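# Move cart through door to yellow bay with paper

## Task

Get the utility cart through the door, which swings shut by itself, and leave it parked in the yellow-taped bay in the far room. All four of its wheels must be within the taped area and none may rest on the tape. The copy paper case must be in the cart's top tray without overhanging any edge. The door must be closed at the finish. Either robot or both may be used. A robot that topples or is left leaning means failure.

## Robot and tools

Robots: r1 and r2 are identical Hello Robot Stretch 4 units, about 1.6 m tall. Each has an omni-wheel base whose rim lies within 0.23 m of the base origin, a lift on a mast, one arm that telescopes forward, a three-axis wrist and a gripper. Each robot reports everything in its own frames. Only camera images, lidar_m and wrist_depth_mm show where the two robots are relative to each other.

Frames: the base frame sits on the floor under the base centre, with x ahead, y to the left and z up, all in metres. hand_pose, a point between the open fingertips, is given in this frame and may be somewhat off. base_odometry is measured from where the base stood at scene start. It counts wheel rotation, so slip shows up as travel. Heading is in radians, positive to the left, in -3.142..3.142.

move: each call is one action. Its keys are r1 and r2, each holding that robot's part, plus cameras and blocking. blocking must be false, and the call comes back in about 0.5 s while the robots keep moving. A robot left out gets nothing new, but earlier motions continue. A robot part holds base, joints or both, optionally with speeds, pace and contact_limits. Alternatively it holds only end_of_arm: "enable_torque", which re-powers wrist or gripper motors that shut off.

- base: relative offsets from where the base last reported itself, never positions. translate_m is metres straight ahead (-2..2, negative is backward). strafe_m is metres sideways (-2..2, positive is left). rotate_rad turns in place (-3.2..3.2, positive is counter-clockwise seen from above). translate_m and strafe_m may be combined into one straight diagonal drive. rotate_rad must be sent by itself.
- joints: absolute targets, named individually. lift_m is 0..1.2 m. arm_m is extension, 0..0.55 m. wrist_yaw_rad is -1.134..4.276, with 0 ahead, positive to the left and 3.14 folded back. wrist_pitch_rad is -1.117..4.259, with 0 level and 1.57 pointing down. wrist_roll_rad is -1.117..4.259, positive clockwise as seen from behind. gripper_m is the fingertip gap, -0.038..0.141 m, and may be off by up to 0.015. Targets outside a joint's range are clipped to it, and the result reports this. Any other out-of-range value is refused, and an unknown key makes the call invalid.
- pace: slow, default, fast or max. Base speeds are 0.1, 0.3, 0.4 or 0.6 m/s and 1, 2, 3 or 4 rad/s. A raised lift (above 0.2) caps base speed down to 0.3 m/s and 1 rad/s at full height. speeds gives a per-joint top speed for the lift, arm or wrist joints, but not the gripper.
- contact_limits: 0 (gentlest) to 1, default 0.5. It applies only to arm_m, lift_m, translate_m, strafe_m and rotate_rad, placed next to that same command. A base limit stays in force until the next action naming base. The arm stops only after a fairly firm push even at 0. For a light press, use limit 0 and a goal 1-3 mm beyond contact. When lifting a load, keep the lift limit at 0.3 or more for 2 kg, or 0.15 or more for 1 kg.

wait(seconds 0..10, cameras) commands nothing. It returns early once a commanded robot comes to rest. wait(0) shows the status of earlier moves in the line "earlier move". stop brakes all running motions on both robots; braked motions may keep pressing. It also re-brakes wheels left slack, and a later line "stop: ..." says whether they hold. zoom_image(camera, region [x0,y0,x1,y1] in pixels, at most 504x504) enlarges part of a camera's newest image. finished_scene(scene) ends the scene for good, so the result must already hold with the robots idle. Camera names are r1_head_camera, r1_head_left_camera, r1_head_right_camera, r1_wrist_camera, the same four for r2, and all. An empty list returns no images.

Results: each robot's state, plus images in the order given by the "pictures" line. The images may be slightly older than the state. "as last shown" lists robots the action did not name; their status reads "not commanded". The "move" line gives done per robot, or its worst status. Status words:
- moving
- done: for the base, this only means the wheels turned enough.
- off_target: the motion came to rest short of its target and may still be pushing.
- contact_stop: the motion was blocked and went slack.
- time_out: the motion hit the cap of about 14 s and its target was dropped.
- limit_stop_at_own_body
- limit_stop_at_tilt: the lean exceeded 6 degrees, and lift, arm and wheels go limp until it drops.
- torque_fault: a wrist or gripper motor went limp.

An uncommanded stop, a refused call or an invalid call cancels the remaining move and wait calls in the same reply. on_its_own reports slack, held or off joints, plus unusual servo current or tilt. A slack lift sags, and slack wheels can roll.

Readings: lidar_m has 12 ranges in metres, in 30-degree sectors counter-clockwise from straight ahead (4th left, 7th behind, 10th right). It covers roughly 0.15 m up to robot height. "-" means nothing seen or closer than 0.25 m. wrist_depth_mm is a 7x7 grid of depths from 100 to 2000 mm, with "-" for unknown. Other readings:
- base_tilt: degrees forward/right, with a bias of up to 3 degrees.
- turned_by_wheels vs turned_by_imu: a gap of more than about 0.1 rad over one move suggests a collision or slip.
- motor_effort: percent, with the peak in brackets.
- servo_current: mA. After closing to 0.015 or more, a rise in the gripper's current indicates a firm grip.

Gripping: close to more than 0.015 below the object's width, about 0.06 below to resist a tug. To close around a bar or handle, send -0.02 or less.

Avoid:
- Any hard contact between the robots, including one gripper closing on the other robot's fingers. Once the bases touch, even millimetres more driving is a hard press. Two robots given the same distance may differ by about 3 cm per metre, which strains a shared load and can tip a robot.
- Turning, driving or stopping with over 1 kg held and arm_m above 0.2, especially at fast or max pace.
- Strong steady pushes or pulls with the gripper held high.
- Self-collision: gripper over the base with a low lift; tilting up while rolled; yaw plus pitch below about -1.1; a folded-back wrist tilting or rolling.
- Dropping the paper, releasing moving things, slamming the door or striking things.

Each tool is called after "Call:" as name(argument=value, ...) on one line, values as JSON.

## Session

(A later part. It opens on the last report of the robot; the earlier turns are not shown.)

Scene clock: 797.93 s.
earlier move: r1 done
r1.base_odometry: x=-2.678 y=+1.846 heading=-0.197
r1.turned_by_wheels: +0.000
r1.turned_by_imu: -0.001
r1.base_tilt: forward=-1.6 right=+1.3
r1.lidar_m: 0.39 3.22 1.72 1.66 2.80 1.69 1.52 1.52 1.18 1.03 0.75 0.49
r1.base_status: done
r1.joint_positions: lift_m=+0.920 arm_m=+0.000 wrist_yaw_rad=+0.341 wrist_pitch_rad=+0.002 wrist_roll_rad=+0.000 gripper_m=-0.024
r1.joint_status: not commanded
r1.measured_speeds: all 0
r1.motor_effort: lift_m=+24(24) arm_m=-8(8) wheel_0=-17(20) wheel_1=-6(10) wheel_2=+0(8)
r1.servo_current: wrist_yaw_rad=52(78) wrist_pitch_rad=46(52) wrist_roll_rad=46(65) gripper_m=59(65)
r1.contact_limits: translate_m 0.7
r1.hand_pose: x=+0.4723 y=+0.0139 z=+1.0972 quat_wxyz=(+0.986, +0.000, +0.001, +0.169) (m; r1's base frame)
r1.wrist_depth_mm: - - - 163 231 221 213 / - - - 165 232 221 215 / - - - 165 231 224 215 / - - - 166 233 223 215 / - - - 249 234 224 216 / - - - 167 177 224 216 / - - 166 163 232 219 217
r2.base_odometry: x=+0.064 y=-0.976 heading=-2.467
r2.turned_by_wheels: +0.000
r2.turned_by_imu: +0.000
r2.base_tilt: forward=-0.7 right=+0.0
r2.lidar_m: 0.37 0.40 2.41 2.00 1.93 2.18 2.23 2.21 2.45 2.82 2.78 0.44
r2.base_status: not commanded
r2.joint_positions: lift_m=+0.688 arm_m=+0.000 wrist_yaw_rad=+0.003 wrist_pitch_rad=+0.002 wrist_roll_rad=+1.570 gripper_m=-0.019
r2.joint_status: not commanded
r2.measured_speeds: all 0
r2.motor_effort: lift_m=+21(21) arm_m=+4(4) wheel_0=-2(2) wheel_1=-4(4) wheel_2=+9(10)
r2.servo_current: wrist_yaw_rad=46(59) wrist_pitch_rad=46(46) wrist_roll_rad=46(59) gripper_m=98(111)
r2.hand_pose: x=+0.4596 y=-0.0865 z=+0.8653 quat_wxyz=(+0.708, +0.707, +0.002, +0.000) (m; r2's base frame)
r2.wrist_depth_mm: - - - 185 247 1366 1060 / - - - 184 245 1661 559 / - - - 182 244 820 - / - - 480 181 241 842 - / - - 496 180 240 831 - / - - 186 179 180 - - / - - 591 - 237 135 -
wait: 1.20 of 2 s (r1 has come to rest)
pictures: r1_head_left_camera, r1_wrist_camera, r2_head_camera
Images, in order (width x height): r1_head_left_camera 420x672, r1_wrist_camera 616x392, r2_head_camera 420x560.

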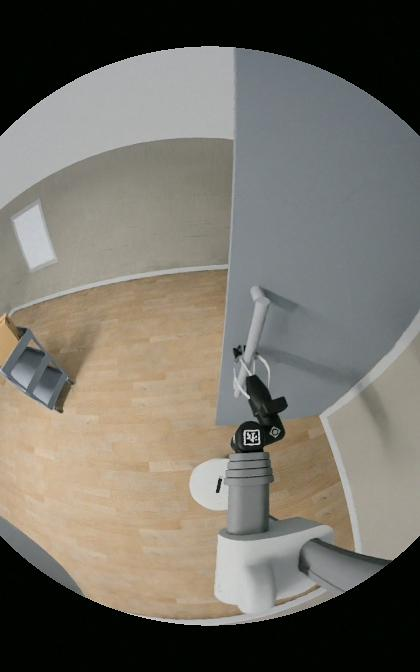

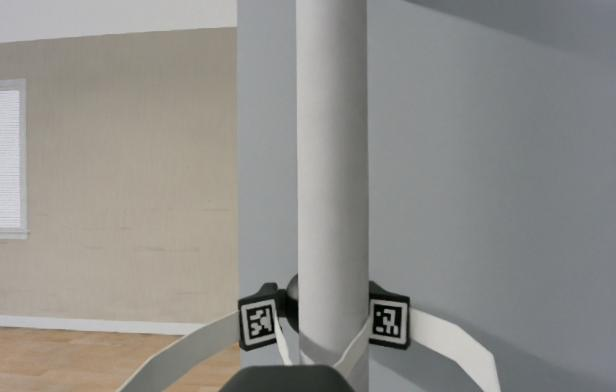

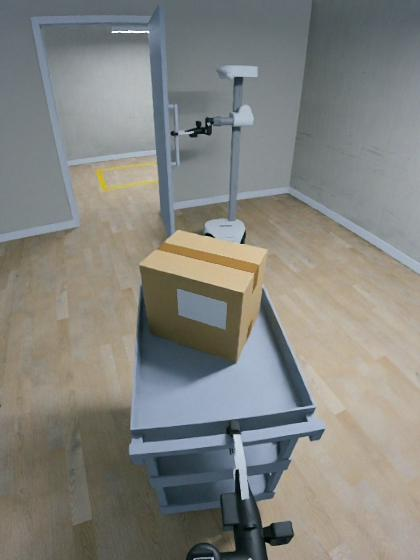

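Call:
move(blocking=false, r2={"base":{"strafe_m":-0.09,"translate_m":0.03},"pace":"slow"}, cameras=[])

Call:
wait(seconds=2, cameras=[])

Call:
move(blocking=false, r2={"base":{"rotate_rad":0.1},"pace":"slow"}, cameras=[])

Call:
wait(seconds=1.5, cameras=["r2_head_camera","r2_wrist_camera"])

Scene clock: 818.47 s.
move: r2 moving
r1: as last shown
r1.turned_by_imu: +0.000
r1.lidar_m: 0.39 3.22 1.73 1.69 2.81 1.71 1.50 1.52 1.18 1.04 0.73 0.51
r1.motor_effort: lift_m=+24(24) arm_m=-8(8) wheel_0=-17(18) wheel_1=-6(6) wheel_2=+0(0)
r1.servo_current: wrist_yaw_rad=78(78) wrist_pitch_rad=39(46) wrist_roll_rad=52(59) gripper_m=59(65)
r1.contact_limits: translate_m 0.7
r1.wrist_depth_mm: - - - 164 231 222 214 / - - - 164 231 222 216 / - - - 166 232 222 215 / - - - 166 234 224 215 / - - - 249 232 224 216 / - - - 167 178 223 216 / - - 166 164 231 219 217
r2.base_odometry: x=+0.054 y=-0.969 heading=-2.467
r2.turned_by_wheels: +0.000
r2.turned_by_imu: +0.000
r2.base_tilt: forward=-0.7 right=+0.1
r2.lidar_m: 0.37 0.38 2.44 1.99 1.94 2.21 2.23 2.20 2.46 2.78 2.77 0.43
r2.base_status: translate_m moving; strafe_m moving
r2.joint_positions: lift_m=+0.688 arm_m=+0.000 wrist_yaw_rad=+0.003 wrist_pitch_rad=+0.002 wrist_roll_rad=+1.570 gripper_m=-0.019
r2.joint_status: not commanded
r2.measured_speeds: translate_m=+0.016 strafe_m=-0.048 rotate_rad=-0.001 lift_m=+0.000 arm_m=+0.000 wrist_yaw_rad=+0.000 wrist_pitch_rad=+0.000 wrist_roll_rad=+0.000
r2.motor_effort: lift_m=+21(21) arm_m=+4(4) wheel_0=+10(14) wheel_1=-7(9) wheel_2=-6(8)
r2.servo_current: wrist_yaw_rad=52(52) wrist_pitch_rad=46(46) wrist_roll_rad=52(52) gripper_m=104(111)
r2.hand_pose: x=+0.4596 y=-0.0865 z=+0.8653 quat_wxyz=(+0.708, +0.707, +0.002, +0.000) (m; r2's base frame)
r2.wrist_depth_mm: - - - 183 246 1366 1098 / - - - 181 243 1708 1138 / - - - 180 241 798 - / - - 488 178 238 831 - / - - 488 177 236 - - / - - 188 175 181 - - / - - 574 - 232 - -
pictures: none
No camera images: "cameras" was empty.

Scene clock: 820.17 s.
earlier move: r2 done
r1.base_odometry: x=-2.678 y=+1.846 heading=-0.197
r1.turned_by_wheels: +0.000
r1.turned_by_imu: +0.000
r1.base_tilt: forward=-1.6 right=+1.3
r1.lidar_m: 0.40 3.20 1.73 1.68 2.83 1.72 1.51 1.53 1.19 1.04 0.75 0.50
r1.base_status: not commanded
r1.joint_positions: lift_m=+0.920 arm_m=+0.000 wrist_yaw_rad=+0.341 wrist_pitch_rad=+0.002 wrist_roll_rad=+0.000 gripper_m=-0.024
r1.joint_status: not commanded
r1.measured_speeds: all 0
r1.motor_effort: lift_m=+24(24) arm_m=-8(8) wheel_0=-18(18) wheel_1=-6(6) wheel_2=+0(0)
r1.servo_current: wrist_yaw_rad=72(78) wrist_pitch_rad=39(52) wrist_roll_rad=59(72) gripper_m=65(65)
r1.contact_limits: translate_m 0.7
r1.hand_pose: x=+0.4723 y=+0.0139 z=+1.0972 quat_wxyz=(+0.986, +0.000, +0.001, +0.169) (m; r1's base frame)
r1.wrist_depth_mm: - - - 164 231 221 214 / - - - 165 232 223 215 / - - - 165 232 224 214 / - - - 166 232 224 215 / - - - 250 234 224 216 / - - - 167 177 223 217 / - - 166 163 232 220 216
r2.base_odometry: x=-0.016 y=-0.925 heading=-2.468
r2.turned_by_wheels: +0.000
r2.turned_by_imu: +0.000
r2.base_tilt: forward=-0.7 right=+0.1
r2.lidar_m: 0.34 0.36 2.55 2.08 2.01 2.30 2.21 2.21 2.44 2.73 2.67 0.44
r2.base_status: done
r2.joint_positions: lift_m=+0.688 arm_m=+0.000 wrist_yaw_rad=+0.003 wrist_pitch_rad=+0.005 wrist_roll_rad=+1.570 gripper_m=-0.019
r2.joint_status: not commanded
r2.measured_speeds: all 0
r2.motor_effort: lift_m=+21(21) arm_m=+4(4) wheel_0=+4(15) wheel_1=-3(9) wheel_2=-8(9)
r2.servo_current: wrist_yaw_rad=52(65) wrist_pitch_rad=46(59) wrist_roll_rad=46(59) gripper_m=85(111)
r2.hand_pose: x=+0.4595 y=-0.0866 z=+0.8646 quat_wxyz=(+0.708, +0.707, +0.003, -0.001) (m; r2's base frame)
r2.wrist_depth_mm: - - - 203 273 278 282 / - - - 196 262 1661 1160 / - - - 189 250 1661 - / - - 609 183 244 820 - / - 484 466 178 236 831 - / - - 187 171 179 - - / - - 512 - 225 - -
wait: 1.70 of 2 s (r2 has come to rest)
pictures: none
No camera images: "cameras" was empty.

Scene clock: 820.67 s.
move: r2 moving
r1: as last shown
r1.base_tilt: forward=-1.5 right=+1.3
r1.lidar_m: 0.38 3.22 1.70 1.66 2.79 1.72 1.50 1.52 1.19 1.04 0.73 0.48
r1.motor_effort: lift_m=+24(24) arm_m=-8(8) wheel_0=-17(18) wheel_1=-6(6) wheel_2=+0(0)
r1.servo_current: wrist_yaw_rad=59(78) wrist_pitch_rad=33(46) wrist_roll_rad=39(59) gripper_m=59(72)
r1.contact_limits: translate_m 0.7
r1.wrist_depth_mm: - - - 164 231 220 214 / - - - 164 232 222 215 / - - - 165 230 224 214 / - - - 165 233 224 216 / - - - 250 234 224 216 / - - - 167 177 223 216 / - - 166 163 231 220 216
r2.base_odometry: x=-0.015 y=-0.924 heading=-2.377
r2.turned_by_wheels: +0.091
r2.turned_by_imu: +0.088
r2.base_tilt: forward=-0.7 right=+0.0
r2.lidar_m: 0.38 0.38 2.41 2.04 2.03 2.36 2.22 2.21 2.55 2.70 2.71 0.45
r2.base_status: rotate_rad moving
r2.joint_positions: lift_m=+0.688 arm_m=+0.000 wrist_yaw_rad=-0.005 wrist_pitch_rad=+0.005 wrist_roll_rad=+1.570 gripper_m=-0.019
r2.joint_status: not commanded
r2.measured_speeds: translate_m=+0.001 strafe_m=+0.002 rotate_rad=+0.155 lift_m=+0.000 arm_m=+0.000 wrist_yaw_rad=+0.071 wrist_pitch_rad=+0.000 wrist_roll_rad=+0.000
r2.motor_effort: lift_m=+21(21) arm_m=+4(4) wheel_0=-5(10) wheel_1=-4(8) wheel_2=-9(15)
r2.servo_current: wrist_yaw_rad=59(59) wrist_pitch_rad=46(52) wrist_roll_rad=52(59) gripper_m=78(85)
r2.hand_pose: x=+0.4588 y=-0.0890 z=+0.8646 quat_wxyz=(+0.708, +0.707, +0.000, -0.004) (m; r2's base frame)
r2.wrist_depth_mm: - - - 183 245 1366 277 / - - - 180 242 1661 1078 / - - - 179 240 831 - / - - 500 235 236 842 - / - - 473 175 233 831 - / - - 187 172 179 - - / - - 564 - 229 - -
pictures: none
No camera images: "cameras" was empty.

Scene clock: 821.10 s.
earlier move: r2 done
r1.base_odometry: x=-2.678 y=+1.846 heading=-0.197
r1.turned_by_wheels: +0.000
r1.turned_by_imu: +0.000
r1.base_tilt: forward=-1.5 right=+1.3
r1.lidar_m: 0.41 3.20 1.69 1.65 2.79 1.71 1.52 1.52 1.18 1.03 0.71 0.48
r1.base_status: not commanded
r1.joint_positions: lift_m=+0.920 arm_m=+0.000 wrist_yaw_rad=+0.341 wrist_pitch_rad=+0.002 wrist_roll_rad=+0.000 gripper_m=-0.024
r1.joint_status: not commanded
r1.measured_speeds: all 0
r1.motor_effort: lift_m=+24(24) arm_m=-8(8) wheel_0=-17(18) wheel_1=-6(6) wheel_2=+0(0)
r1.servo_current: wrist_yaw_rad=65(78) wrist_pitch_rad=52(52) wrist_roll_rad=52(72) gripper_m=59(72)
r1.contact_limits: translate_m 0.7
r1.hand_pose: x=+0.4723 y=+0.0139 z=+1.0972 quat_wxyz=(+0.986, +0.000, +0.001, +0.169) (m; r1's base frame)
r1.wrist_depth_mm: - - - 163 231 221 214 / - - - 164 232 221 216 / - - - 165 231 224 216 / - - - 166 232 224 216 / - - - 250 234 224 216 / - - - 167 178 222 216 / - - 166 163 232 220 216
r2.base_odometry: x=-0.015 y=-0.925 heading=-2.368
r2.turned_by_wheels: +0.009
r2.turned_by_imu: +0.009
r2.base_tilt: forward=-0.6 right=+0.1
r2.lidar_m: 0.37 0.41 2.38 2.05 2.00 2.44 2.20 2.22 2.58 2.68 2.70 0.43
r2.base_status: done
r2.joint_positions: lift_m=+0.688 arm_m=+0.000 wrist_yaw_rad=+0.003 wrist_pitch_rad=+0.005 wrist_roll_rad=+1.570 gripper_m=-0.019
r2.joint_status: not commanded
r2.measured_speeds: all 0
r2.motor_effort: lift_m=+21(21) arm_m=+3(4) wheel_0=+1(10) wheel_1=-3(8) wheel_2=-3(15)
r2.servo_current: wrist_yaw_rad=39(59) wrist_pitch_rad=46(52) wrist_roll_rad=46(59) gripper_m=72(85)
r2.hand_pose: x=+0.4595 y=-0.0867 z=+0.8645 quat_wxyz=(+0.708, +0.707, +0.003, -0.001) (m; r2's base frame)
r2.wrist_depth_mm: - - - 176 238 1336 1060 / - - - 175 236 1618 521 / - - 640 175 235 809 - / - - 469 233 235 831 - / - - 488 173 233 831 - / - - 186 172 179 - - / - - 574 - 231 - -
wait: 0.43 of 1.5 s (r2 has come to rest)
pictures: r2_head_camera, r2_wrist_camera
Images, in order (width x height): r2_head_camera 420x560, r2_wrist_camera 616x392.

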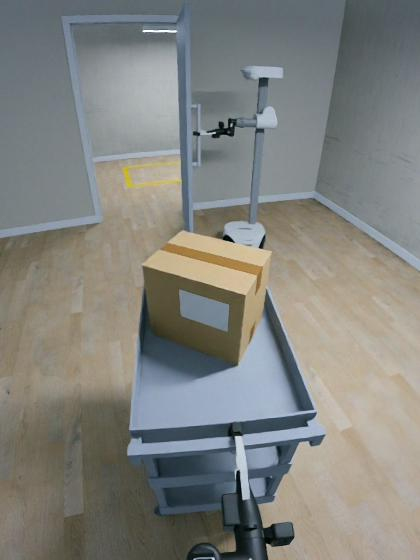

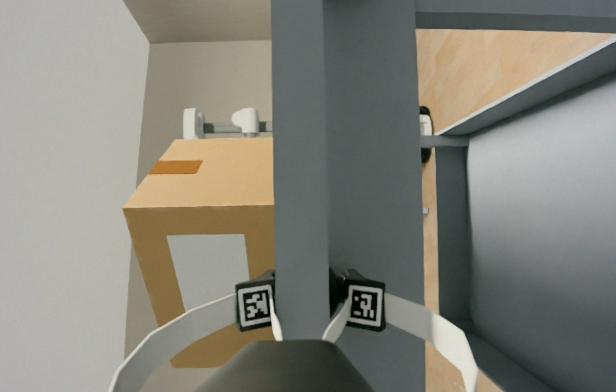

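Call:
move(blocking=false, r2={"base":{"strafe_m":-0.09,"translate_m":0.03},"pace":"slow"}, cameras=[])

Call:
wait(seconds=2, cameras=[])

Call:
move(blocking=false, r2={"base":{"rotate_rad":0.1},"pace":"slow"}, cameras=[])

Call:
wait(seconds=1.5, cameras=["r2_head_camera","r2_wrist_camera"])

Scene clock: 827.67 s.
move: r2 moving
r1: as last shown
r1.lidar_m: 0.39 3.21 1.68 1.66 2.84 1.71 1.49 1.51 1.19 1.04 0.74 0.51
r1.motor_effort: lift_m=+24(24) arm_m=-8(8) wheel_0=-18(18) wheel_1=-6(6) wheel_2=+0(0)
r1.servo_current: wrist_yaw_rad=65(85) wrist_pitch_rad=52(52) wrist_roll_rad=46(65) gripper_m=59(59)
r1.contact_limits: translate_m 0.7
r1.wrist_depth_mm: - - - 164 231 222 213 / - - - 164 232 221 216 / - - - 165 231 224 215 / - - - 166 233 224 215 / - - - 250 235 224 216 / - - - 167 177 223 216 / - - 166 163 232 220 216
r2.base_odometry: x=-0.027 y=-0.919 heading=-2.368
r2.turned_by_wheels: +0.000
r2.turned_by_imu: +0.000
r2.base_tilt: forward=-0.7 right=+0.1
r2.lidar_m: 0.38 0.40 2.42 2.05 2.05 2.43 2.22 2.22 2.59 2.69 2.67 0.42
r2.base_status: translate_m moving; strafe_m moving
r2.joint_positions: lift_m=+0.688 arm_m=+0.000 wrist_yaw_rad=+0.003 wrist_pitch_rad=+0.005 wrist_roll_rad=+1.570 gripper_m=-0.019
r2.joint_status: not commanded
r2.measured_speeds: translate_m=+0.016 strafe_m=-0.047 rotate_rad=+0.003 lift_m=+0.000 arm_m=+0.000 wrist_yaw_rad=+0.000 wrist_pitch_rad=+0.000 wrist_roll_rad=+0.000
r2.motor_effort: lift_m=+21(21) arm_m=+4(4) wheel_0=+10(12) wheel_1=-8(10) wheel_2=-7(9)
r2.servo_current: wrist_yaw_rad=46(52) wrist_pitch_rad=52(52) wrist_roll_rad=39(59) gripper_m=85(85)
r2.hand_pose: x=+0.4595 y=-0.0867 z=+0.8645 quat_wxyz=(+0.708, +0.707, +0.003, -0.001) (m; r2's base frame)
r2.wrist_depth_mm: - - - 178 238 1366 1042 / - - - 177 236 1661 569 / - - - 175 236 798 - / - - 477 234 236 831 - / - - 480 173 234 831 - / - - 187 172 179 - - / - - 574 - 231 - -
pictures: none
No camera images: "cameras" was empty.

Scene clock: 829.37 s.
earlier move: r2 done
r1.base_odometry: x=-2.678 y=+1.846 heading=-0.197
r1.turned_by_wheels: +0.000
r1.turned_by_imu: +0.000
r1.base_tilt: forward=-1.6 right=+1.3
r1.lidar_m: 0.38 3.20 1.69 1.63 2.80 1.71 1.52 1.52 1.17 1.03 0.73 0.48
r1.base_status: not commanded
r1.joint_positions: lift_m=+0.920 arm_m=+0.000 wrist_yaw_rad=+0.341 wrist_pitch_rad=+0.002 wrist_roll_rad=+0.000 gripper_m=-0.024
r1.joint_status: not commanded
r1.measured_speeds: all 0
r1.motor_effort: lift_m=+24(24) arm_m=-8(9) wheel_0=-17(18) wheel_1=-6(6) wheel_2=+0(0)
r1.servo_current: wrist_yaw_rad=72(85) wrist_pitch_rad=46(52) wrist_roll_rad=59(65) gripper_m=65(65)
r1.contact_limits: translate_m 0.7
r1.hand_pose: x=+0.4723 y=+0.0139 z=+1.0972 quat_wxyz=(+0.986, +0.000, +0.001, +0.169) (m; r1's base frame)
r1.wrist_depth_mm: - - - 164 231 223 214 / - - - 165 232 222 216 / - - - 165 231 223 215 / - - - 166 233 224 215 / - - - 249 232 224 216 / - - - 167 177 223 216 / - - 166 163 232 219 216
r2.base_odometry: x=-0.100 y=-0.881 heading=-2.368
r2.turned_by_wheels: +0.000
r2.turned_by_imu: +0.000
r2.base_tilt: forward=-0.7 right=+0.1
r2.lidar_m: 0.35 0.37 2.50 2.11 2.15 2.52 2.20 2.22 2.59 2.60 2.58 0.45
r2.base_status: done
r2.joint_positions: lift_m=+0.688 arm_m=+0.000 wrist_yaw_rad=+0.003 wrist_pitch_rad=+0.005 wrist_roll_rad=+1.570 gripper_m=-0.019
r2.joint_status: not commanded
r2.measured_speeds: all 0
r2.motor_effort: lift_m=+21(21) arm_m=+4(4) wheel_0=+5(13) wheel_1=-3(10) wheel_2=-5(9)
r2.servo_current: wrist_yaw_rad=52(59) wrist_pitch_rad=46(52) wrist_roll_rad=46(65) gripper_m=91(91)
r2.hand_pose: x=+0.4595 y=-0.0867 z=+0.8645 quat_wxyz=(+0.708, +0.707, +0.003, -0.001) (m; r2's base frame)
r2.wrist_depth_mm: - - - 197 264 272 273 / - - - 193 254 1661 1138 / - - - 186 248 1708 - / - - 569 181 241 842 - / - 477 466 178 236 831 - / - - 187 173 179 - - / - - 525 - 226 - -
wait: 1.70 of 2 s (r2 has come to rest)
pictures: none
No camera images: "cameras" was empty.

Scene clock: 829.87 s.
move: r2 moving
r1: as last shown
r1.base_tilt: forward=-1.5 right=+1.3
r1.lidar_m: 0.38 3.21 1.67 1.60 2.80 1.72 1.50 1.53 1.20 1.03 0.75 0.50
r1.motor_effort: lift_m=+24(24) arm_m=-8(8) wheel_0=-17(18) wheel_1=-6(6) wheel_2=+0(0)
r1.servo_current: wrist_yaw_rad=65(78) wrist_pitch_rad=46(46) wrist_roll_rad=39(59) gripper_m=59(65)
r1.contact_limits: translate_m 0.7
r1.wrist_depth_mm: - - - 164 230 222 214 / - - - 165 230 221 216 / - - - 165 231 222 215 / - - - 166 233 224 216 / - - - 251 233 224 216 / - - - 167 177 223 216 / - - 166 163 232 220 216
r2.base_odometry: x=-0.099 y=-0.881 heading=-2.278
r2.turned_by_wheels: +0.091
r2.turned_by_imu: +0.088
r2.base_tilt: forward=-0.7 right=+0.1
r2.lidar_m: 0.39 0.41 2.39 2.11 2.17 2.48 2.20 2.23 2.74 2.59 2.61 0.41
r2.base_status: rotate_rad moving
r2.joint_positions: lift_m=+0.688 arm_m=+0.000 wrist_yaw_rad=-0.007 wrist_pitch_rad=+0.005 wrist_roll_rad=+1.570 gripper_m=-0.019
r2.joint_status: not commanded
r2.measured_speeds: translate_m=+0.002 strafe_m=+0.002 rotate_rad=+0.154 lift_m=+0.000 arm_m=+0.000 wrist_yaw_rad=+0.006 wrist_pitch_rad=+0.000 wrist_roll_rad=+0.000
r2.motor_effort: lift_m=+21(21) arm_m=+3(4) wheel_0=-11(12) wheel_1=-4(9) wheel_2=-10(13)
r2.servo_current: wrist_yaw_rad=65(65) wrist_pitch_rad=46(46) wrist_roll_rad=46(59) gripper_m=85(91)
r2.hand_pose: x=+0.4587 y=-0.0894 z=+0.8645 quat_wxyz=(+0.708, +0.707, -0.001, -0.004) (m; r2's base frame)
r2.wrist_depth_mm: - - - 181 244 1397 1042 / - - - 180 240 1661 1098 / - - - 178 239 809 - / - - 492 234 236 842 - / - - 477 173 234 831 - / - - 187 171 180 - - / - - 564 - 229 - -
pictures: none
No camera images: "cameras" was empty.

Scene clock: 830.30 s.
earlier move: r2 done
r1.base_odometry: x=-2.678 y=+1.846 heading=-0.197
r1.turned_by_wheels: +0.000
r1.turned_by_imu: +0.000
r1.base_tilt: forward=-1.6 right=+1.3
r1.lidar_m: 0.39 3.20 1.65 1.59 2.82 1.72 1.52 1.50 1.19 1.03 0.74 0.50
r1.base_status: not commanded
r1.joint_positions: lift_m=+0.920 arm_m=+0.000 wrist_yaw_rad=+0.341 wrist_pitch_rad=+0.002 wrist_roll_rad=+0.000 gripper_m=-0.024
r1.joint_status: not commanded
r1.measured_speeds: all 0
r1.motor_effort: lift_m=+24(24) arm_m=-8(8) wheel_0=-17(18) wheel_1=-6(6) wheel_2=+0(0)
r1.servo_current: wrist_yaw_rad=59(78) wrist_pitch_rad=46(46) wrist_roll_rad=52(59) gripper_m=65(65)
r1.contact_limits: translate_m 0.7
r1.hand_pose: x=+0.4723 y=+0.0139 z=+1.0972 quat_wxyz=(+0.986, +0.000, +0.001, +0.169) (m; r1's base frame)
r1.wrist_depth_mm: - - - 164 232 221 214 / - - - 165 233 223 216 / - - - 165 231 223 214 / - - - 165 232 224 216 / - - - 250 234 224 216 / - - - 167 177 224 216 / - - 166 163 231 220 216
r2.base_odometry: x=-0.099 y=-0.881 heading=-2.269
r2.turned_by_wheels: +0.009
r2.turned_by_imu: +0.009
r2.base_tilt: forward=-0.7 right=+0.1
r2.lidar_m: 0.37 0.40 2.39 2.12 2.15 2.47 2.22 2.24 2.77 2.60 2.62 0.44
r2.base_status: done
r2.joint_positions: lift_m=+0.688 arm_m=+0.000 wrist_yaw_rad=-0.001 wrist_pitch_rad=+0.005 wrist_roll_rad=+1.570 gripper_m=-0.019
r2.joint_status: not commanded
r2.measured_speeds: all 0
r2.motor_effort: lift_m=+21(21) arm_m=+1(4) wheel_0=-1(12) wheel_1=-3(9) wheel_2=-3(13)
r2.servo_current: wrist_yaw_rad=59(65) wrist_pitch_rad=46(46) wrist_roll_rad=39(59) gripper_m=78(91)
r2.hand_pose: x=+0.4592 y=-0.0876 z=+0.8645 quat_wxyz=(+0.708, +0.707, +0.001, -0.002) (m; r2's base frame)
r2.wrist_depth_mm: - - - 173 235 1499 1098 / - - - 173 235 1708 535 / - - 615 172 234 798 - / - - 462 232 233 854 - / - - 488 172 233 831 - / - - 187 172 180 - - / - - 591 - 232 - -
wait: 0.43 of 1.5 s (r2 has come to rest)
pictures: r2_head_camera, r2_wrist_camera
Images, in order (width x height): r2_head_camera 420x560, r2_wrist_camera 616x392.

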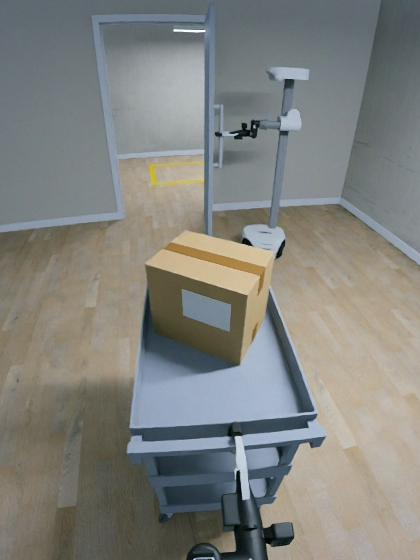

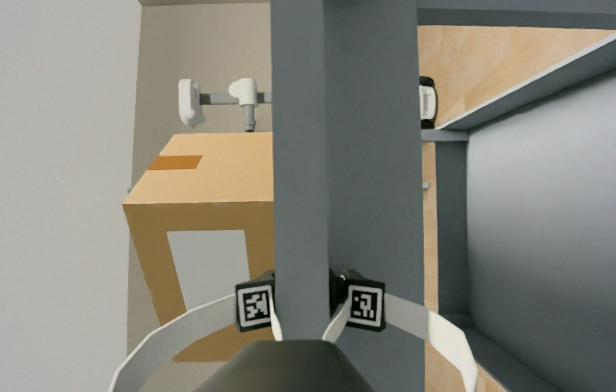

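Call:
zoom_image(camera="r2_head_camera", region=[60, 120, 420, 320])

Call:
wait(seconds=0, cameras=["r2_head_left_camera","r2_head_right_camera","r2_head_camera"])

Scaled by 1.400 from the camera's 420x560 image, which has a finer 1200x1600 frame.

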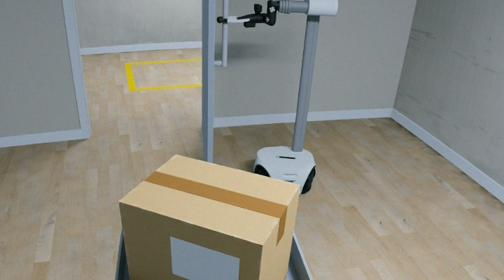

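Scene clock: 864.17 s.
r1.base_odometry: x=-2.678 y=+1.846 heading=-0.197
r1.turned_by_wheels: +0.000
r1.turned_by_imu: +0.000
r1.base_tilt: forward=-1.6 right=+1.3
r1.lidar_m: 0.40 3.22 1.66 1.62 2.81 1.72 1.51 1.52 1.22 1.03 0.73 0.50
r1.base_status: not commanded
r1.joint_positions: lift_m=+0.920 arm_m=+0.000 wrist_yaw_rad=+0.341 wrist_pitch_rad=+0.002 wrist_roll_rad=+0.000 gripper_m=-0.024
r1.joint_status: not commanded
r1.measured_speeds: all 0
r1.motor_effort: lift_m=+24(24) arm_m=-8(8) wheel_0=-17(18) wheel_1=-6(6) wheel_2=+0(0)
r1.servo_current: wrist_yaw_rad=72(78) wrist_pitch_rad=46(46) wrist_roll_rad=46(59) gripper_m=59(65)
r1.contact_limits: translate_m 0.7
r1.hand_pose: x=+0.4723 y=+0.0139 z=+1.0972 quat_wxyz=(+0.986, +0.000, +0.001, +0.169) (m; r1's base frame)
r1.wrist_depth_mm: - - - 164 231 222 213 / - - - 165 233 222 215 / - - - 165 231 222 214 / - - - 166 234 224 215 / - - - 250 233 224 216 / - - - 167 177 223 216 / - - 166 163 231 220 217
r2.base_odometry: x=-0.099 y=-0.881 heading=-2.269
r2.turned_by_wheels: +0.000
r2.turned_by_imu: +0.000
r2.base_tilt: forward=-0.7 right=+0.1
r2.lidar_m: 0.36 0.40 2.38 2.12 2.14 2.46 2.16 2.23 2.77 2.58 2.63 0.43
r2.base_status: done
r2.joint_positions: lift_m=+0.688 arm_m=+0.000 wrist_yaw_rad=-0.001 wrist_pitch_rad=+0.005 wrist_roll_rad=+1.570 gripper_m=-0.019
r2.joint_status: not commanded
r2.measured_speeds: all 0
r2.motor_effort: lift_m=+21(21) arm_m=-4(4) wheel_0=-2(12) wheel_1=-3(9) wheel_2=-3(13)
r2.servo_current: wrist_yaw_rad=46(65) wrist_pitch_rad=46(46) wrist_roll_rad=46(59) gripper_m=85(91)
r2.hand_pose: x=+0.4592 y=-0.0876 z=+0.8645 quat_wxyz=(+0.708, +0.707, +0.001, -0.002) (m; r2's base frame)
r2.wrist_depth_mm: - - - 173 234 1537 1078 / - - - 173 234 1618 544 / - - 627 173 233 798 - / - - 462 232 234 831 - / - - 488 172 233 831 - / - - 187 172 180 - - / - - 597 - 233 - -
pictures: r2_head_camera, r2_head_left_camera, r2_head_right_camera
Images, in order (width x height): r2_head_camera 420x560, r2_head_left_camera 420x672, r2_head_right_camera 420x672.

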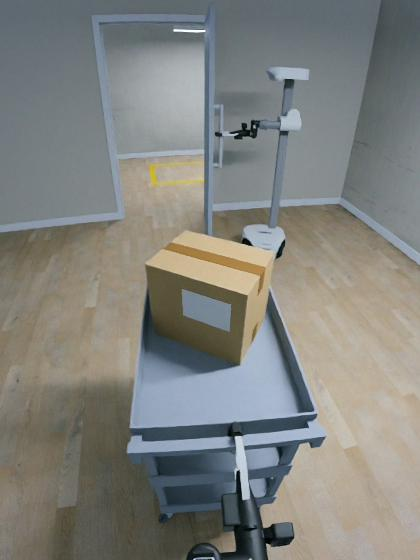

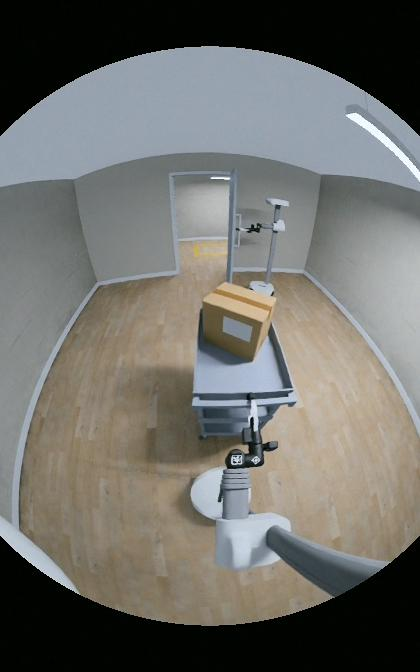

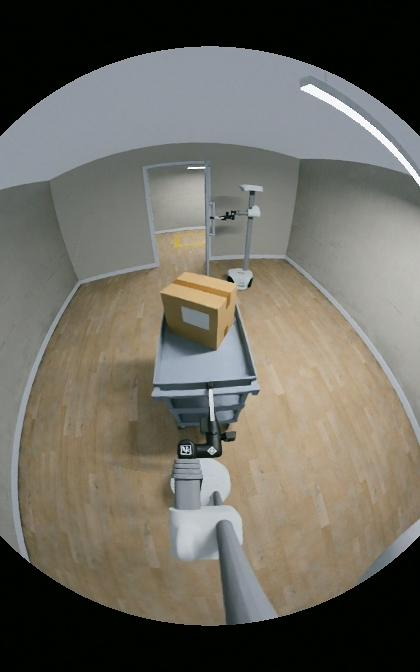

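Call:
move(blocking=false, r2={"base":{"strafe_m":-0.09,"translate_m":0.03},"pace":"slow"}, cameras=[])

Call:
wait(seconds=2, cameras=[])

Call:
move(blocking=false, r2={"base":{"rotate_rad":0.07},"pace":"slow"}, cameras=[])

Call:
wait(seconds=1.5, cameras=[])

Call:
move(blocking=false, r2={"base":{"strafe_m":-0.09,"translate_m":0.03},"pace":"slow"}, cameras=[])

Call:
wait(seconds=2, cameras=[])

Call:
move(blocking=false, r2={"base":{"rotate_rad":0.07},"pace":"slow"}, cameras=[])

Call:
wait(seconds=1.5, cameras=["r2_head_camera","r2_head_left_camera"])

Call:
zoom_image(camera="r2_head_camera", region=[60, 0, 420, 500])

Scene clock: 893.23 s.
move: r2 moving
r1: as last shown
r1.lidar_m: 0.40 3.20 1.65 1.62 2.79 1.70 1.51 1.52 1.17 1.05 0.70 0.50
r1.servo_current: wrist_yaw_rad=59(78) wrist_pitch_rad=46(52) wrist_roll_rad=39(52) gripper_m=52(65)
r1.contact_limits: translate_m 0.7
r1.wrist_depth_mm: - - - 164 231 221 214 / - - - 164 232 221 216 / - - - 165 231 222 215 / - - - 166 233 224 216 / - - - 250 234 224 216 / - - - 167 177 223 216 / - - 166 163 232 220 216
r2.base_odometry: x=-0.111 y=-0.876 heading=-2.269
r2.turned_by_wheels: +0.000
r2.turned_by_imu: +0.000
r2.base_tilt: forward=-0.7 right=+0.1
r2.lidar_m: 0.38 0.42 2.38 2.11 2.14 2.47 2.20 2.23 2.73 2.57 2.59 0.44
r2.base_status: translate_m moving; strafe_m moving
r2.joint_positions: lift_m=+0.688 arm_m=+0.000 wrist_yaw_rad=+0.001 wrist_pitch_rad=+0.005 wrist_roll_rad=+1.570 gripper_m=-0.019
r2.joint_status: not commanded
r2.measured_speeds: translate_m=+0.015 strafe_m=-0.047 rotate_rad=+0.002 lift_m=+0.000 arm_m=+0.000 wrist_yaw_rad=+0.004 wrist_pitch_rad=+0.000 wrist_roll_rad=+0.000
r2.motor_effort: lift_m=+21(21) arm_m=-3(4) wheel_0=+12(13) wheel_1=-6(9) wheel_2=-6(8)
r2.servo_current: wrist_yaw_rad=46(52) wrist_pitch_rad=39(52) wrist_roll_rad=46(52) gripper_m=78(85)
r2.hand_pose: x=+0.4594 y=-0.0872 z=+0.8645 quat_wxyz=(+0.708, +0.707, +0.002, -0.001) (m; r2's base frame)
r2.wrist_depth_mm: - - - 173 236 1464 1098 / - - - 173 234 1661 530 / - - 621 173 233 809 - / - - 462 233 234 842 - / - - 488 172 233 831 - / - - 186 172 179 - - / - - 591 - 232 - -
pictures: none
No camera images: "cameras" was empty.

Scene clock: 894.93 s.
earlier move: r2 done
r1.base_odometry: x=-2.678 y=+1.846 heading=-0.197
r1.turned_by_wheels: +0.000
r1.turned_by_imu: +0.000
r1.base_tilt: forward=-1.5 right=+1.3
r1.lidar_m: 0.42 3.21 1.63 1.59 2.81 1.72 1.49 1.52 1.19 1.03 0.75 0.51
r1.base_status: not commanded
r1.joint_positions: lift_m=+0.920 arm_m=+0.000 wrist_yaw_rad=+0.341 wrist_pitch_rad=+0.002 wrist_roll_rad=+0.000 gripper_m=-0.024
r1.joint_status: not commanded
r1.measured_speeds: all 0
r1.motor_effort: lift_m=+24(24) arm_m=-8(9) wheel_0=-17(18) wheel_1=-6(6) wheel_2=+0(0)
r1.servo_current: wrist_yaw_rad=65(98) wrist_pitch_rad=39(52) wrist_roll_rad=46(65) gripper_m=59(65)
r1.contact_limits: translate_m 0.7
r1.hand_pose: x=+0.4723 y=+0.0139 z=+1.0972 quat_wxyz=(+0.986, +0.000, +0.001, +0.169) (m; r1's base frame)
r1.wrist_depth_mm: - - - 164 230 222 214 / - - - 164 232 223 216 / - - - 165 231 223 216 / - - - 166 233 224 216 / - - - 251 235 224 216 / - - - 167 177 223 216 / - - 166 163 231 220 216
r2.base_odometry: x=-0.187 y=-0.846 heading=-2.269
r2.turned_by_wheels: +0.000
r2.turned_by_imu: +0.000
r2.base_tilt: forward=-0.7 right=+0.0
r2.lidar_m: 0.37 0.38 2.47 2.21 2.23 2.47 2.23 2.22 2.74 2.50 2.51 0.43
r2.base_status: done
r2.joint_positions: lift_m=+0.688 arm_m=+0.000 wrist_yaw_rad=+0.002 wrist_pitch_rad=+0.005 wrist_roll_rad=+1.570 gripper_m=-0.019
r2.joint_status: not commanded
r2.measured_speeds: all 0
r2.motor_effort: lift_m=+21(21) arm_m=-4(4) wheel_0=+7(13) wheel_1=-4(9) wheel_2=-5(8)
r2.servo_current: wrist_yaw_rad=52(59) wrist_pitch_rad=39(52) wrist_roll_rad=39(59) gripper_m=85(85)
r2.hand_pose: x=+0.4594 y=-0.0869 z=+0.8645 quat_wxyz=(+0.708, +0.707, +0.002, -0.001) (m; r2's base frame)
r2.wrist_depth_mm: - - - 190 255 272 265 / - - - 187 249 1618 1182 / - - - 182 244 1661 - / - - 535 179 239 842 - / - 480 466 176 236 831 - / - - 187 173 180 - - / - - 539 - 228 - -
wait: 1.70 of 2 s (r2 has come to rest)
pictures: none
No camera images: "cameras" was empty.

Scene clock: 895.43 s.
move: r2 moving
r1: as last shown
r1.base_tilt: forward=-1.6 right=+1.3
r1.lidar_m: 0.40 3.20 1.61 1.58 2.80 1.71 1.52 1.53 1.18 1.03 0.71 0.49
r1.motor_effort: lift_m=+24(24) arm_m=-8(8) wheel_0=-18(18) wheel_1=-6(6) wheel_2=+0(0)
r1.servo_current: wrist_yaw_rad=52(72) wrist_pitch_rad=33(46) wrist_roll_rad=46(65) gripper_m=59(72)
r1.contact_limits: translate_m 0.7
r1.wrist_depth_mm: - - - 164 230 221 213 / - - - 164 230 223 216 / - - - 166 231 224 215 / - - - 166 233 223 216 / - - - 248 234 224 216 / - - - 167 177 223 216 / - - 166 163 232 220 217
r2.base_odometry: x=-0.187 y=-0.846 heading=-2.201
r2.turned_by_wheels: +0.069
r2.turned_by_imu: +0.067
r2.base_tilt: forward=-0.7 right=+0.1
r2.lidar_m: 0.39 0.40 2.41 2.23 2.25 2.36 2.22 2.28 2.67 2.47 2.54 0.42
r2.base_status: rotate_rad moving
r2.joint_positions: lift_m=+0.688 arm_m=+0.000 wrist_yaw_rad=-0.005 wrist_pitch_rad=+0.005 wrist_roll_rad=+1.570 gripper_m=-0.019
r2.joint_status: not commanded
r2.measured_speeds: translate_m=+0.001 strafe_m=+0.001 rotate_rad=+0.048 lift_m=+0.000 arm_m=+0.000 wrist_yaw_rad=+0.005 wrist_pitch_rad=+0.000 wrist_roll_rad=+0.000
r2.motor_effort: lift_m=+21(21) arm_m=-3(4) wheel_0=-5(9) wheel_1=-3(8) wheel_2=-8(11)
r2.servo_current: wrist_yaw_rad=52(59) wrist_pitch_rad=46(46) wrist_roll_rad=39(59) gripper_m=91(91)
r2.hand_pose: x=+0.4589 y=-0.0888 z=+0.8645 quat_wxyz=(+0.708, +0.707, +0.000, -0.004) (m; r2's base frame)
r2.wrist_depth_mm: - - - 178 240 1366 1025 / - - - 177 237 1618 564 / - - - 176 236 809 - / - - 477 233 234 831 - / - - 480 174 233 831 - / - - 187 172 179 - - / - - 580 - 230 - -
pictures: none
No camera images: "cameras" was empty.

Scene clock: 895.77 s.
earlier move: r2 done
r1.base_odometry: x=-2.678 y=+1.846 heading=-0.197
r1.turned_by_wheels: +0.000
r1.turned_by_imu: +0.000
r1.base_tilt: forward=-1.6 right=+1.3
r1.lidar_m: 0.39 3.20 1.61 1.57 2.80 1.72 1.51 1.54 1.20 1.03 0.74 0.50
r1.base_status: not commanded
r1.joint_positions: lift_m=+0.920 arm_m=+0.000 wrist_yaw_rad=+0.341 wrist_pitch_rad=+0.002 wrist_roll_rad=+0.000 gripper_m=-0.024
r1.joint_status: not commanded
r1.measured_speeds: all 0
r1.motor_effort: lift_m=+24(24) arm_m=-8(8) wheel_0=-18(18) wheel_1=-6(6) wheel_2=+0(0)
r1.servo_current: wrist_yaw_rad=72(91) wrist_pitch_rad=46(59) wrist_roll_rad=46(65) gripper_m=52(72)
r1.contact_limits: translate_m 0.7
r1.hand_pose: x=+0.4723 y=+0.0139 z=+1.0972 quat_wxyz=(+0.986, +0.000, +0.001, +0.169) (m; r1's base frame)
r1.wrist_depth_mm: - - - 164 231 222 213 / - - - 164 232 222 215 / - - - 165 230 222 215 / - - - 166 233 224 215 / - - - 250 234 224 216 / - - - 167 177 223 216 / - - 166 164 232 220 216
r2.base_odometry: x=-0.187 y=-0.846 heading=-2.200
r2.turned_by_wheels: +0.000
r2.turned_by_imu: +0.000
r2.base_tilt: forward=-0.7 right=+0.0
r2.lidar_m: 0.38 0.42 2.40 2.20 2.28 2.38 2.21 2.29 2.65 2.49 2.54 0.42
r2.base_status: done
r2.joint_positions: lift_m=+0.688 arm_m=+0.000 wrist_yaw_rad=-0.003 wrist_pitch_rad=+0.005 wrist_roll_rad=+1.570 gripper_m=-0.019
r2.joint_status: not commanded
r2.measured_speeds: all 0
r2.motor_effort: lift_m=+21(21) arm_m=-3(4) wheel_0=-3(9) wheel_1=-3(8) wheel_2=-7(11)
r2.servo_current: wrist_yaw_rad=46(59) wrist_pitch_rad=39(46) wrist_roll_rad=52(59) gripper_m=78(91)
r2.hand_pose: x=+0.4590 y=-0.0883 z=+0.8645 quat_wxyz=(+0.708, +0.707, +0.001, -0.003) (m; r2's base frame)
r2.wrist_depth_mm: - - - 177 239 1366 1042 / - - - 176 238 1618 569 / - - - 176 236 820 - / - - 480 234 235 831 - / - - 480 174 235 831 - / - - 187 172 179 - - / - - 580 - 230 - -
wait: 0.33 of 1.5 s (r2 has come to rest)
pictures: none
No camera images: "cameras" was empty.

Scene clock: 896.27 s.
move: r2 moving
r1: as last shown
r1.base_tilt: forward=-1.5 right=+1.3
r1.lidar_m: 0.41 3.21 1.60 1.57 2.81 1.71 1.52 1.52 1.18 1.02 0.75 0.49
r1.servo_current: wrist_yaw_rad=59(72) wrist_pitch_rad=33(46) wrist_roll_rad=39(59) gripper_m=59(65)
r1.contact_limits: translate_m 0.7
r1.wrist_depth_mm: - - - 164 231 221 213 / - - - 165 233 223 216 / - - - 166 232 223 214 / - - - 166 234 224 216 / - - - 251 234 223 216 / - - - 167 177 222 216 / - - 166 163 231 220 217
r2.base_odometry: x=-0.199 y=-0.842 heading=-2.201
r2.turned_by_wheels: +0.000
r2.turned_by_imu: +0.000
r2.base_tilt: forward=-0.7 right=+0.0
r2.lidar_m: 0.39 0.40 2.42 2.22 2.29 2.40 2.22 2.30 2.68 2.48 2.55 0.42
r2.base_status: translate_m moving; strafe_m moving
r2.joint_positions: lift_m=+0.688 arm_m=+0.000 wrist_yaw_rad=-0.002 wrist_pitch_rad=+0.005 wrist_roll_rad=+1.570 gripper_m=-0.019
r2.joint_status: not commanded
r2.measured_speeds: translate_m=+0.016 strafe_m=-0.046 rotate_rad=+0.003 lift_m=+0.000 arm_m=+0.000 wrist_yaw_rad=+0.011 wrist_pitch_rad=+0.000 wrist_roll_rad=+0.000
r2.motor_effort: lift_m=+21(21) arm_m=-3(4) wheel_0=+10(10) wheel_1=-7(7) wheel_2=-9(10)
r2.servo_current: wrist_yaw_rad=46(52) wrist_pitch_rad=46(52) wrist_roll_rad=59(59) gripper_m=78(85)
r2.hand_pose: x=+0.4591 y=-0.0880 z=+0.8645 quat_wxyz=(+0.708, +0.707, +0.001, -0.002) (m; r2's base frame)
r2.wrist_depth_mm: - - - 177 238 1336 1042 / - - - 176 236 1661 564 / - - - 175 236 809 - / - - 477 234 234 831 - / - - 480 173 233 820 - / - - 187 172 179 - - / - - 580 - 230 - -
pictures: none
No camera images: "cameras" was empty.

Scene clock: 897.97 s.
earlier move: r2 done
r1.base_odometry: x=-2.678 y=+1.846 heading=-0.197
r1.turned_by_wheels: +0.000
r1.turned_by_imu: +0.000
r1.base_tilt: forward=-1.6 right=+1.3
r1.lidar_m: 0.41 3.20 1.60 1.51 2.80 1.70 1.51 1.54 1.19 1.05 0.74 0.49
r1.base_status: not commanded
r1.joint_positions: lift_m=+0.920 arm_m=+0.000 wrist_yaw_rad=+0.341 wrist_pitch_rad=+0.002 wrist_roll_rad=+0.000 gripper_m=-0.024
r1.joint_status: not commanded
r1.measured_speeds: all 0
r1.motor_effort: lift_m=+24(24) arm_m=-8(9) wheel_0=-17(18) wheel_1=-6(6) wheel_2=+0(0)
r1.servo_current: wrist_yaw_rad=72(78) wrist_pitch_rad=39(52) wrist_roll_rad=39(65) gripper_m=59(65)
r1.contact_limits: translate_m 0.7
r1.hand_pose: x=+0.4723 y=+0.0139 z=+1.0972 quat_wxyz=(+0.986, +0.000, +0.001, +0.169) (m; r1's base frame)
r1.wrist_depth_mm: - - - 164 232 222 214 / - - - 165 232 222 215 / - - - 165 231 224 214 / - - - 166 233 224 215 / - - - 249 234 224 216 / - - - 167 177 222 216 / - - 166 163 232 220 216
r2.base_odometry: x=-0.277 y=-0.817 heading=-2.201
r2.turned_by_wheels: +0.000
r2.turned_by_imu: +0.001
r2.base_tilt: forward=-0.7 right=+0.0
r2.lidar_m: 0.37 0.36 2.53 2.32 2.33 2.44 2.25 2.32 2.58 2.41 2.47 0.43
r2.base_status: done
r2.joint_positions: lift_m=+0.688 arm_m=+0.000 wrist_yaw_rad=+0.001 wrist_pitch_rad=+0.005 wrist_roll_rad=+1.570 gripper_m=-0.019
r2.joint_status: not commanded
r2.measured_speeds: all 0
r2.motor_effort: lift_m=+21(21) arm_m=-4(4) wheel_0=+6(14) wheel_1=-3(8) wheel_2=-6(10)
r2.servo_current: wrist_yaw_rad=46(59) wrist_pitch_rad=39(52) wrist_roll_rad=46(59) gripper_m=85(91)
r2.hand_pose: x=+0.4593 y=-0.0872 z=+0.8645 quat_wxyz=(+0.708, +0.707, +0.002, -0.002) (m; r2's base frame)
r2.wrist_depth_mm: - - - 191 256 271 266 / - - - 188 250 1661 1160 / - - - 183 244 1576 - / - - 539 180 239 854 - / - 477 469 176 236 809 - / - - 187 172 180 - - / - - 535 - 226 - -
wait: 1.70 of 2 s (r2 has come to rest)
pictures: none
No camera images: "cameras" was empty.

Scene clock: 898.47 s.
move: r2 moving
r1: as last shown
r1.base_tilt: forward=-1.5 right=+1.3
r1.lidar_m: 0.41 3.22 1.56 1.53 2.78 1.72 1.52 1.54 1.18 1.04 0.74 0.50
r1.motor_effort: lift_m=+24(24) arm_m=-8(8) wheel_0=-17(18) wheel_1=-6(6) wheel_2=+0(0)
r1.servo_current: wrist_yaw_rad=59(78) wrist_pitch_rad=39(46) wrist_roll_rad=46(59) gripper_m=59(65)
r1.contact_limits: translate_m 0.7
r1.wrist_depth_mm: - - - 164 231 222 214 / - - - 165 232 221 215 / - - - 166 230 224 215 / - - - 165 235 223 216 / - - - 250 233 224 216 / - - - 167 177 224 216 / - - 166 163 231 220 217
r2.base_odometry: x=-0.277 y=-0.817 heading=-2.132
r2.turned_by_wheels: +0.068
r2.turned_by_imu: +0.067
r2.base_tilt: forward=-0.7 right=+0.1
r2.lidar_m: 0.39 0.40 2.46 2.32 2.39 2.34 2.24 2.34 2.52 2.41 2.47 0.43
r2.base_status: rotate_rad moving
r2.joint_positions: lift_m=+0.688 arm_m=+0.000 wrist_yaw_rad=-0.006 wrist_pitch_rad=+0.005 wrist_roll_rad=+1.570 gripper_m=-0.019
r2.joint_status: not commanded
r2.measured_speeds: translate_m=+0.001 strafe_m=+0.000 rotate_rad=+0.048 lift_m=+0.000 arm_m=+0.000 wrist_yaw_rad=+0.008 wrist_pitch_rad=+0.000 wrist_roll_rad=+0.000
r2.motor_effort: lift_m=+21(21) arm_m=-3(4) wheel_0=-12(12) wheel_1=-3(8) wheel_2=-11(12)
r2.servo_current: wrist_yaw_rad=52(65) wrist_pitch_rad=46(52) wrist_roll_rad=46(52) gripper_m=85(85)
r2.hand_pose: x=+0.4588 y=-0.0890 z=+0.8645 quat_wxyz=(+0.708, +0.707, +0.000, -0.004) (m; r2's base frame)
r2.wrist_depth_mm: - - - 178 239 1336 1042 / - - - 177 237 1661 564 / - - - 175 236 820 - / - - 480 235 235 831 - / - - 477 173 233 831 - / - - 186 171 179 - - / - - 574 - 230 - -
pictures: none
No camera images: "cameras" was empty.

Scene clock: 898.83 s.
earlier move: r2 done
r1.base_odometry: x=-2.678 y=+1.846 heading=-0.197
r1.turned_by_wheels: +0.000
r1.turned_by_imu: +0.000
r1.base_tilt: forward=-1.6 right=+1.3
r1.lidar_m: 0.39 3.21 1.58 1.53 2.77 1.72 1.52 1.52 1.19 1.04 0.74 0.49
r1.base_status: not commanded
r1.joint_positions: lift_m=+0.920 arm_m=+0.000 wrist_yaw_rad=+0.341 wrist_pitch_rad=+0.002 wrist_roll_rad=+0.000 gripper_m=-0.024
r1.joint_status: not commanded
r1.measured_speeds: all 0
r1.motor_effort: lift_m=+24(24) arm_m=-8(8) wheel_0=-17(18) wheel_1=-6(6) wheel_2=+0(0)
r1.servo_current: wrist_yaw_rad=72(78) wrist_pitch_rad=33(46) wrist_roll_rad=72(72) gripper_m=59(65)
r1.contact_limits: translate_m 0.7
r1.hand_pose: x=+0.4723 y=+0.0139 z=+1.0972 quat_wxyz=(+0.986, +0.000, +0.001, +0.169) (m; r1's base frame)
r1.wrist_depth_mm: - - - 164 231 221 214 / - - - 164 231 223 216 / - - - 165 231 222 215 / - - - 166 233 223 215 / - - - 251 234 224 216 / - - - 167 177 224 216 / - - 166 164 230 220 217
r2.base_odometry: x=-0.277 y=-0.817 heading=-2.132
r2.turned_by_wheels: +0.000
r2.turned_by_imu: +0.000
r2.base_tilt: forward=-0.7 right=+0.1
r2.lidar_m: 0.36 0.41 2.43 2.31 2.38 2.38 2.26 2.34 2.51 2.38 2.52 0.40
r2.base_status: done
r2.joint_positions: lift_m=+0.688 arm_m=+0.000 wrist_yaw_rad=-0.003 wrist_pitch_rad=+0.005 wrist_roll_rad=+1.570 gripper_m=-0.019
r2.joint_status: not commanded
r2.measured_speeds: all 0
r2.motor_effort: lift_m=+21(21) arm_m=-3(4) wheel_0=-3(12) wheel_1=-3(8) wheel_2=-7(12)
r2.servo_current: wrist_yaw_rad=39(65) wrist_pitch_rad=46(52) wrist_roll_rad=46(59) gripper_m=85(91)
r2.hand_pose: x=+0.4590 y=-0.0883 z=+0.8645 quat_wxyz=(+0.708, +0.707, +0.001, -0.003) (m; r2's base frame)
r2.wrist_depth_mm: - - - 177 238 1366 1042 / - - - 177 238 1661 564 / - - - 175 235 820 - / - - 480 234 235 831 - / - - 484 173 234 831 - / - - 186 172 180 - - / - - 580 - 231 - -
wait: 0.37 of 1.5 s (r2 has come to rest)
pictures: r2_head_camera, r2_head_left_camera
Images, in order (width x height): r2_head_camera 420x560, r2_head_left_camera 420x672.

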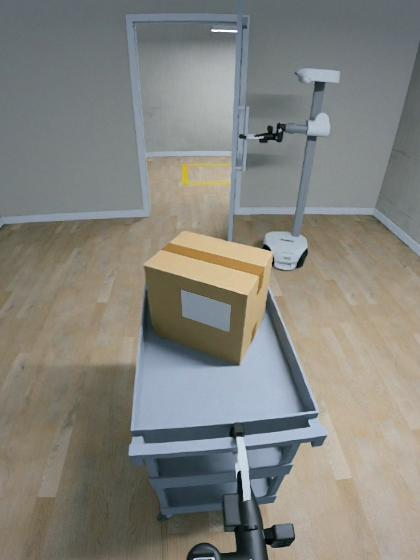

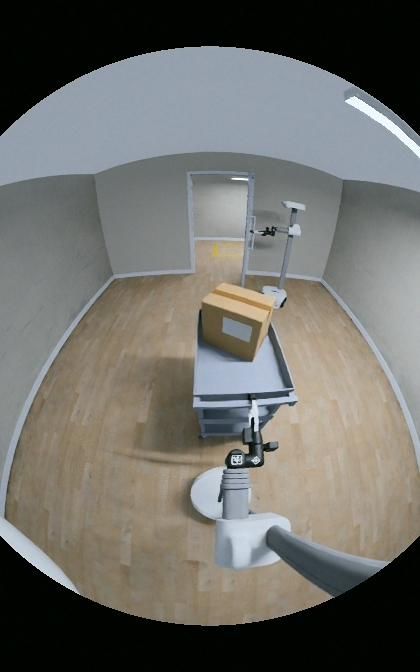

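Scaled by 1.008 from the camera's 420x560 image, which has a finer 1200x1600 frame.

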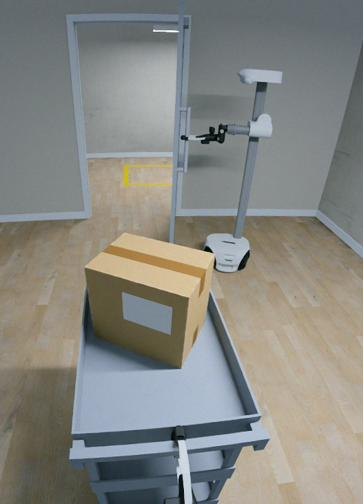

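Call:
move(blocking=false, r2={"base":{"translate_m":0.8,"strafe_m":-0.04},"pace":"slow"}, cameras=[])

Call:
wait(seconds=9, cameras=["r2_head_camera","r2_wrist_camera","r1_head_left_camera"])

Scene clock: 911.47 s.
move: r2 moving
r1: as last shown
r1.lidar_m: 0.40 3.21 1.58 1.51 2.81 1.72 1.51 1.52 1.17 1.03 0.72 0.49
r1.motor_effort: lift_m=+23(24) arm_m=-8(8) wheel_0=-17(18) wheel_1=-5(6) wheel_2=+0(0)
r1.servo_current: wrist_yaw_rad=65(72) wrist_pitch_rad=46(52) wrist_roll_rad=33(52) gripper_m=65(65)
r1.contact_limits: translate_m 0.7
r1.wrist_depth_mm: - - - 163 230 221 214 / - - - 164 231 221 216 / - - - 166 231 224 214 / - - - 166 234 224 216 / - - - 251 233 224 216 / - - - 167 177 223 216 / - - 166 163 232 220 217
r2.base_odometry: x=-0.284 y=-0.827 heading=-2.132
r2.turned_by_wheels: +0.000
r2.turned_by_imu: +0.000
r2.base_tilt: forward=-0.7 right=+0.1
r2.lidar_m: 0.37 0.39 2.44 2.30 2.39 2.37 2.25 2.34 2.52 2.41 2.51 0.43
r2.base_status: translate_m moving; strafe_m moving
r2.joint_positions: lift_m=+0.688 arm_m=+0.000 wrist_yaw_rad=-0.004 wrist_pitch_rad=+0.005 wrist_roll_rad=+1.570 gripper_m=-0.019
r2.joint_status: not commanded
r2.measured_speeds: translate_m=+0.048 strafe_m=-0.002 rotate_rad=+0.001 lift_m=+0.000 arm_m=+0.000 wrist_yaw_rad=-0.005 wrist_pitch_rad=+0.000 wrist_roll_rad=+0.000
r2.motor_effort: lift_m=+21(21) arm_m=-3(4) wheel_0=+5(9) wheel_1=+6(6) wheel_2=-15(15)
r2.servo_current: wrist_yaw_rad=52(52) wrist_pitch_rad=46(46) wrist_roll_rad=46(52) gripper_m=78(85)
r2.hand_pose: x=+0.4590 y=-0.0885 z=+0.8645 quat_wxyz=(+0.708, +0.707, +0.001, -0.003) (m; r2's base frame)
r2.wrist_depth_mm: - - - 180 241 1366 1060 / - - - 178 238 1708 1078 / - - - 176 236 809 - / - - 484 234 235 842 - / - - 480 173 233 820 - / - - 186 171 180 - - / - - 569 - 228 - -
pictures: none
No camera images: "cameras" was empty.

Scene clock: 920.27 s.
earlier move: r2 done
r1.base_odometry: x=-2.678 y=+1.846 heading=-0.197
r1.turned_by_wheels: +0.000
r1.turned_by_imu: -0.001
r1.base_tilt: forward=-1.5 right=+1.3
r1.lidar_m: 0.40 1.15 0.82 1.16 2.84 1.69 1.51 1.53 1.19 1.04 0.73 0.50
r1.base_status: not commanded
r1.joint_positions: lift_m=+0.920 arm_m=+0.000 wrist_yaw_rad=+0.341 wrist_pitch_rad=+0.002 wrist_roll_rad=+0.000 gripper_m=-0.024
r1.joint_status: not commanded
r1.measured_speeds: all 0
r1.motor_effort: lift_m=+24(24) arm_m=-8(8) wheel_0=-17(18) wheel_1=-6(6) wheel_2=+0(0)
r1.servo_current: wrist_yaw_rad=52(91) wrist_pitch_rad=39(59) wrist_roll_rad=46(72) gripper_m=59(72)
r1.contact_limits: translate_m 0.7
r1.hand_pose: x=+0.4723 y=+0.0139 z=+1.0972 quat_wxyz=(+0.986, +0.000, +0.001, +0.169) (m; r1's base frame)
r1.wrist_depth_mm: - - - 164 232 222 213 / - - - 164 233 221 216 / - - - 165 230 223 215 / - - - 166 232 224 215 / - - - 250 234 224 216 / - - - 167 177 223 216 / - - 166 164 231 220 217
r2.base_odometry: x=-0.737 y=-1.473 heading=-2.132
r2.turned_by_wheels: +0.000
r2.turned_by_imu: -0.001
r2.base_tilt: forward=-0.7 right=+0.1
r2.lidar_m: 0.37 0.39 2.51 2.37 2.48 3.18 3.06 3.17 2.46 2.35 2.43 0.46
r2.base_status: done
r2.joint_positions: lift_m=+0.688 arm_m=+0.000 wrist_yaw_rad=-0.004 wrist_pitch_rad=+0.005 wrist_roll_rad=+1.570 gripper_m=-0.019
r2.joint_status: not commanded
r2.measured_speeds: all 0
r2.motor_effort: lift_m=+21(21) arm_m=-3(4) wheel_0=+2(10) wheel_1=+4(8) wheel_2=-8(16)
r2.servo_current: wrist_yaw_rad=52(65) wrist_pitch_rad=46(52) wrist_roll_rad=52(59) gripper_m=78(91)
r2.hand_pose: x=+0.4590 y=-0.0885 z=+0.8645 quat_wxyz=(+0.708, +0.707, +0.000, -0.003) (m; r2's base frame)
r2.wrist_depth_mm: - - - 185 248 279 278 / - - - 182 244 1430 1118 / - - - 179 240 820 - / - - 508 236 236 842 - / - 488 473 175 235 831 - / - - 186 172 180 - - / - - 559 - 228 - -
wait: 8.80 of 9 s (r2 has come to rest)
pictures: r1_head_left_camera, r2_head_camera, r2_wrist_camera
Images, in order (width x height): r1_head_left_camera 420x672, r2_head_camera 420x560, r2_wrist_camera 616x392.

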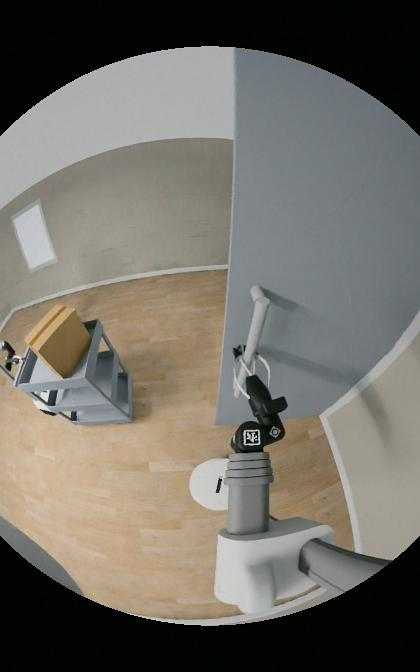

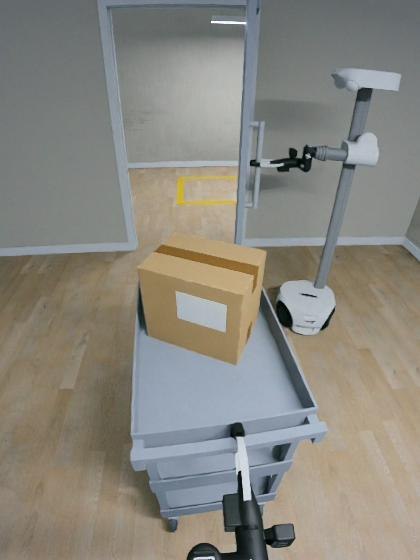

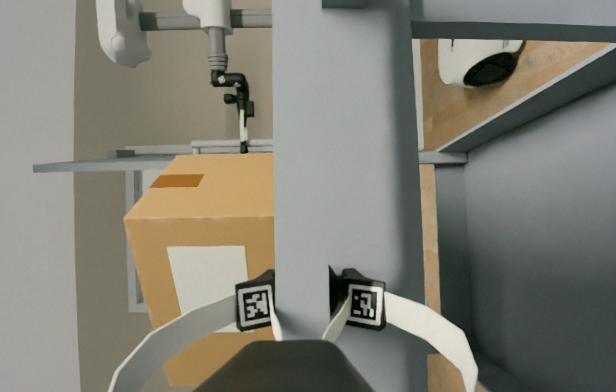

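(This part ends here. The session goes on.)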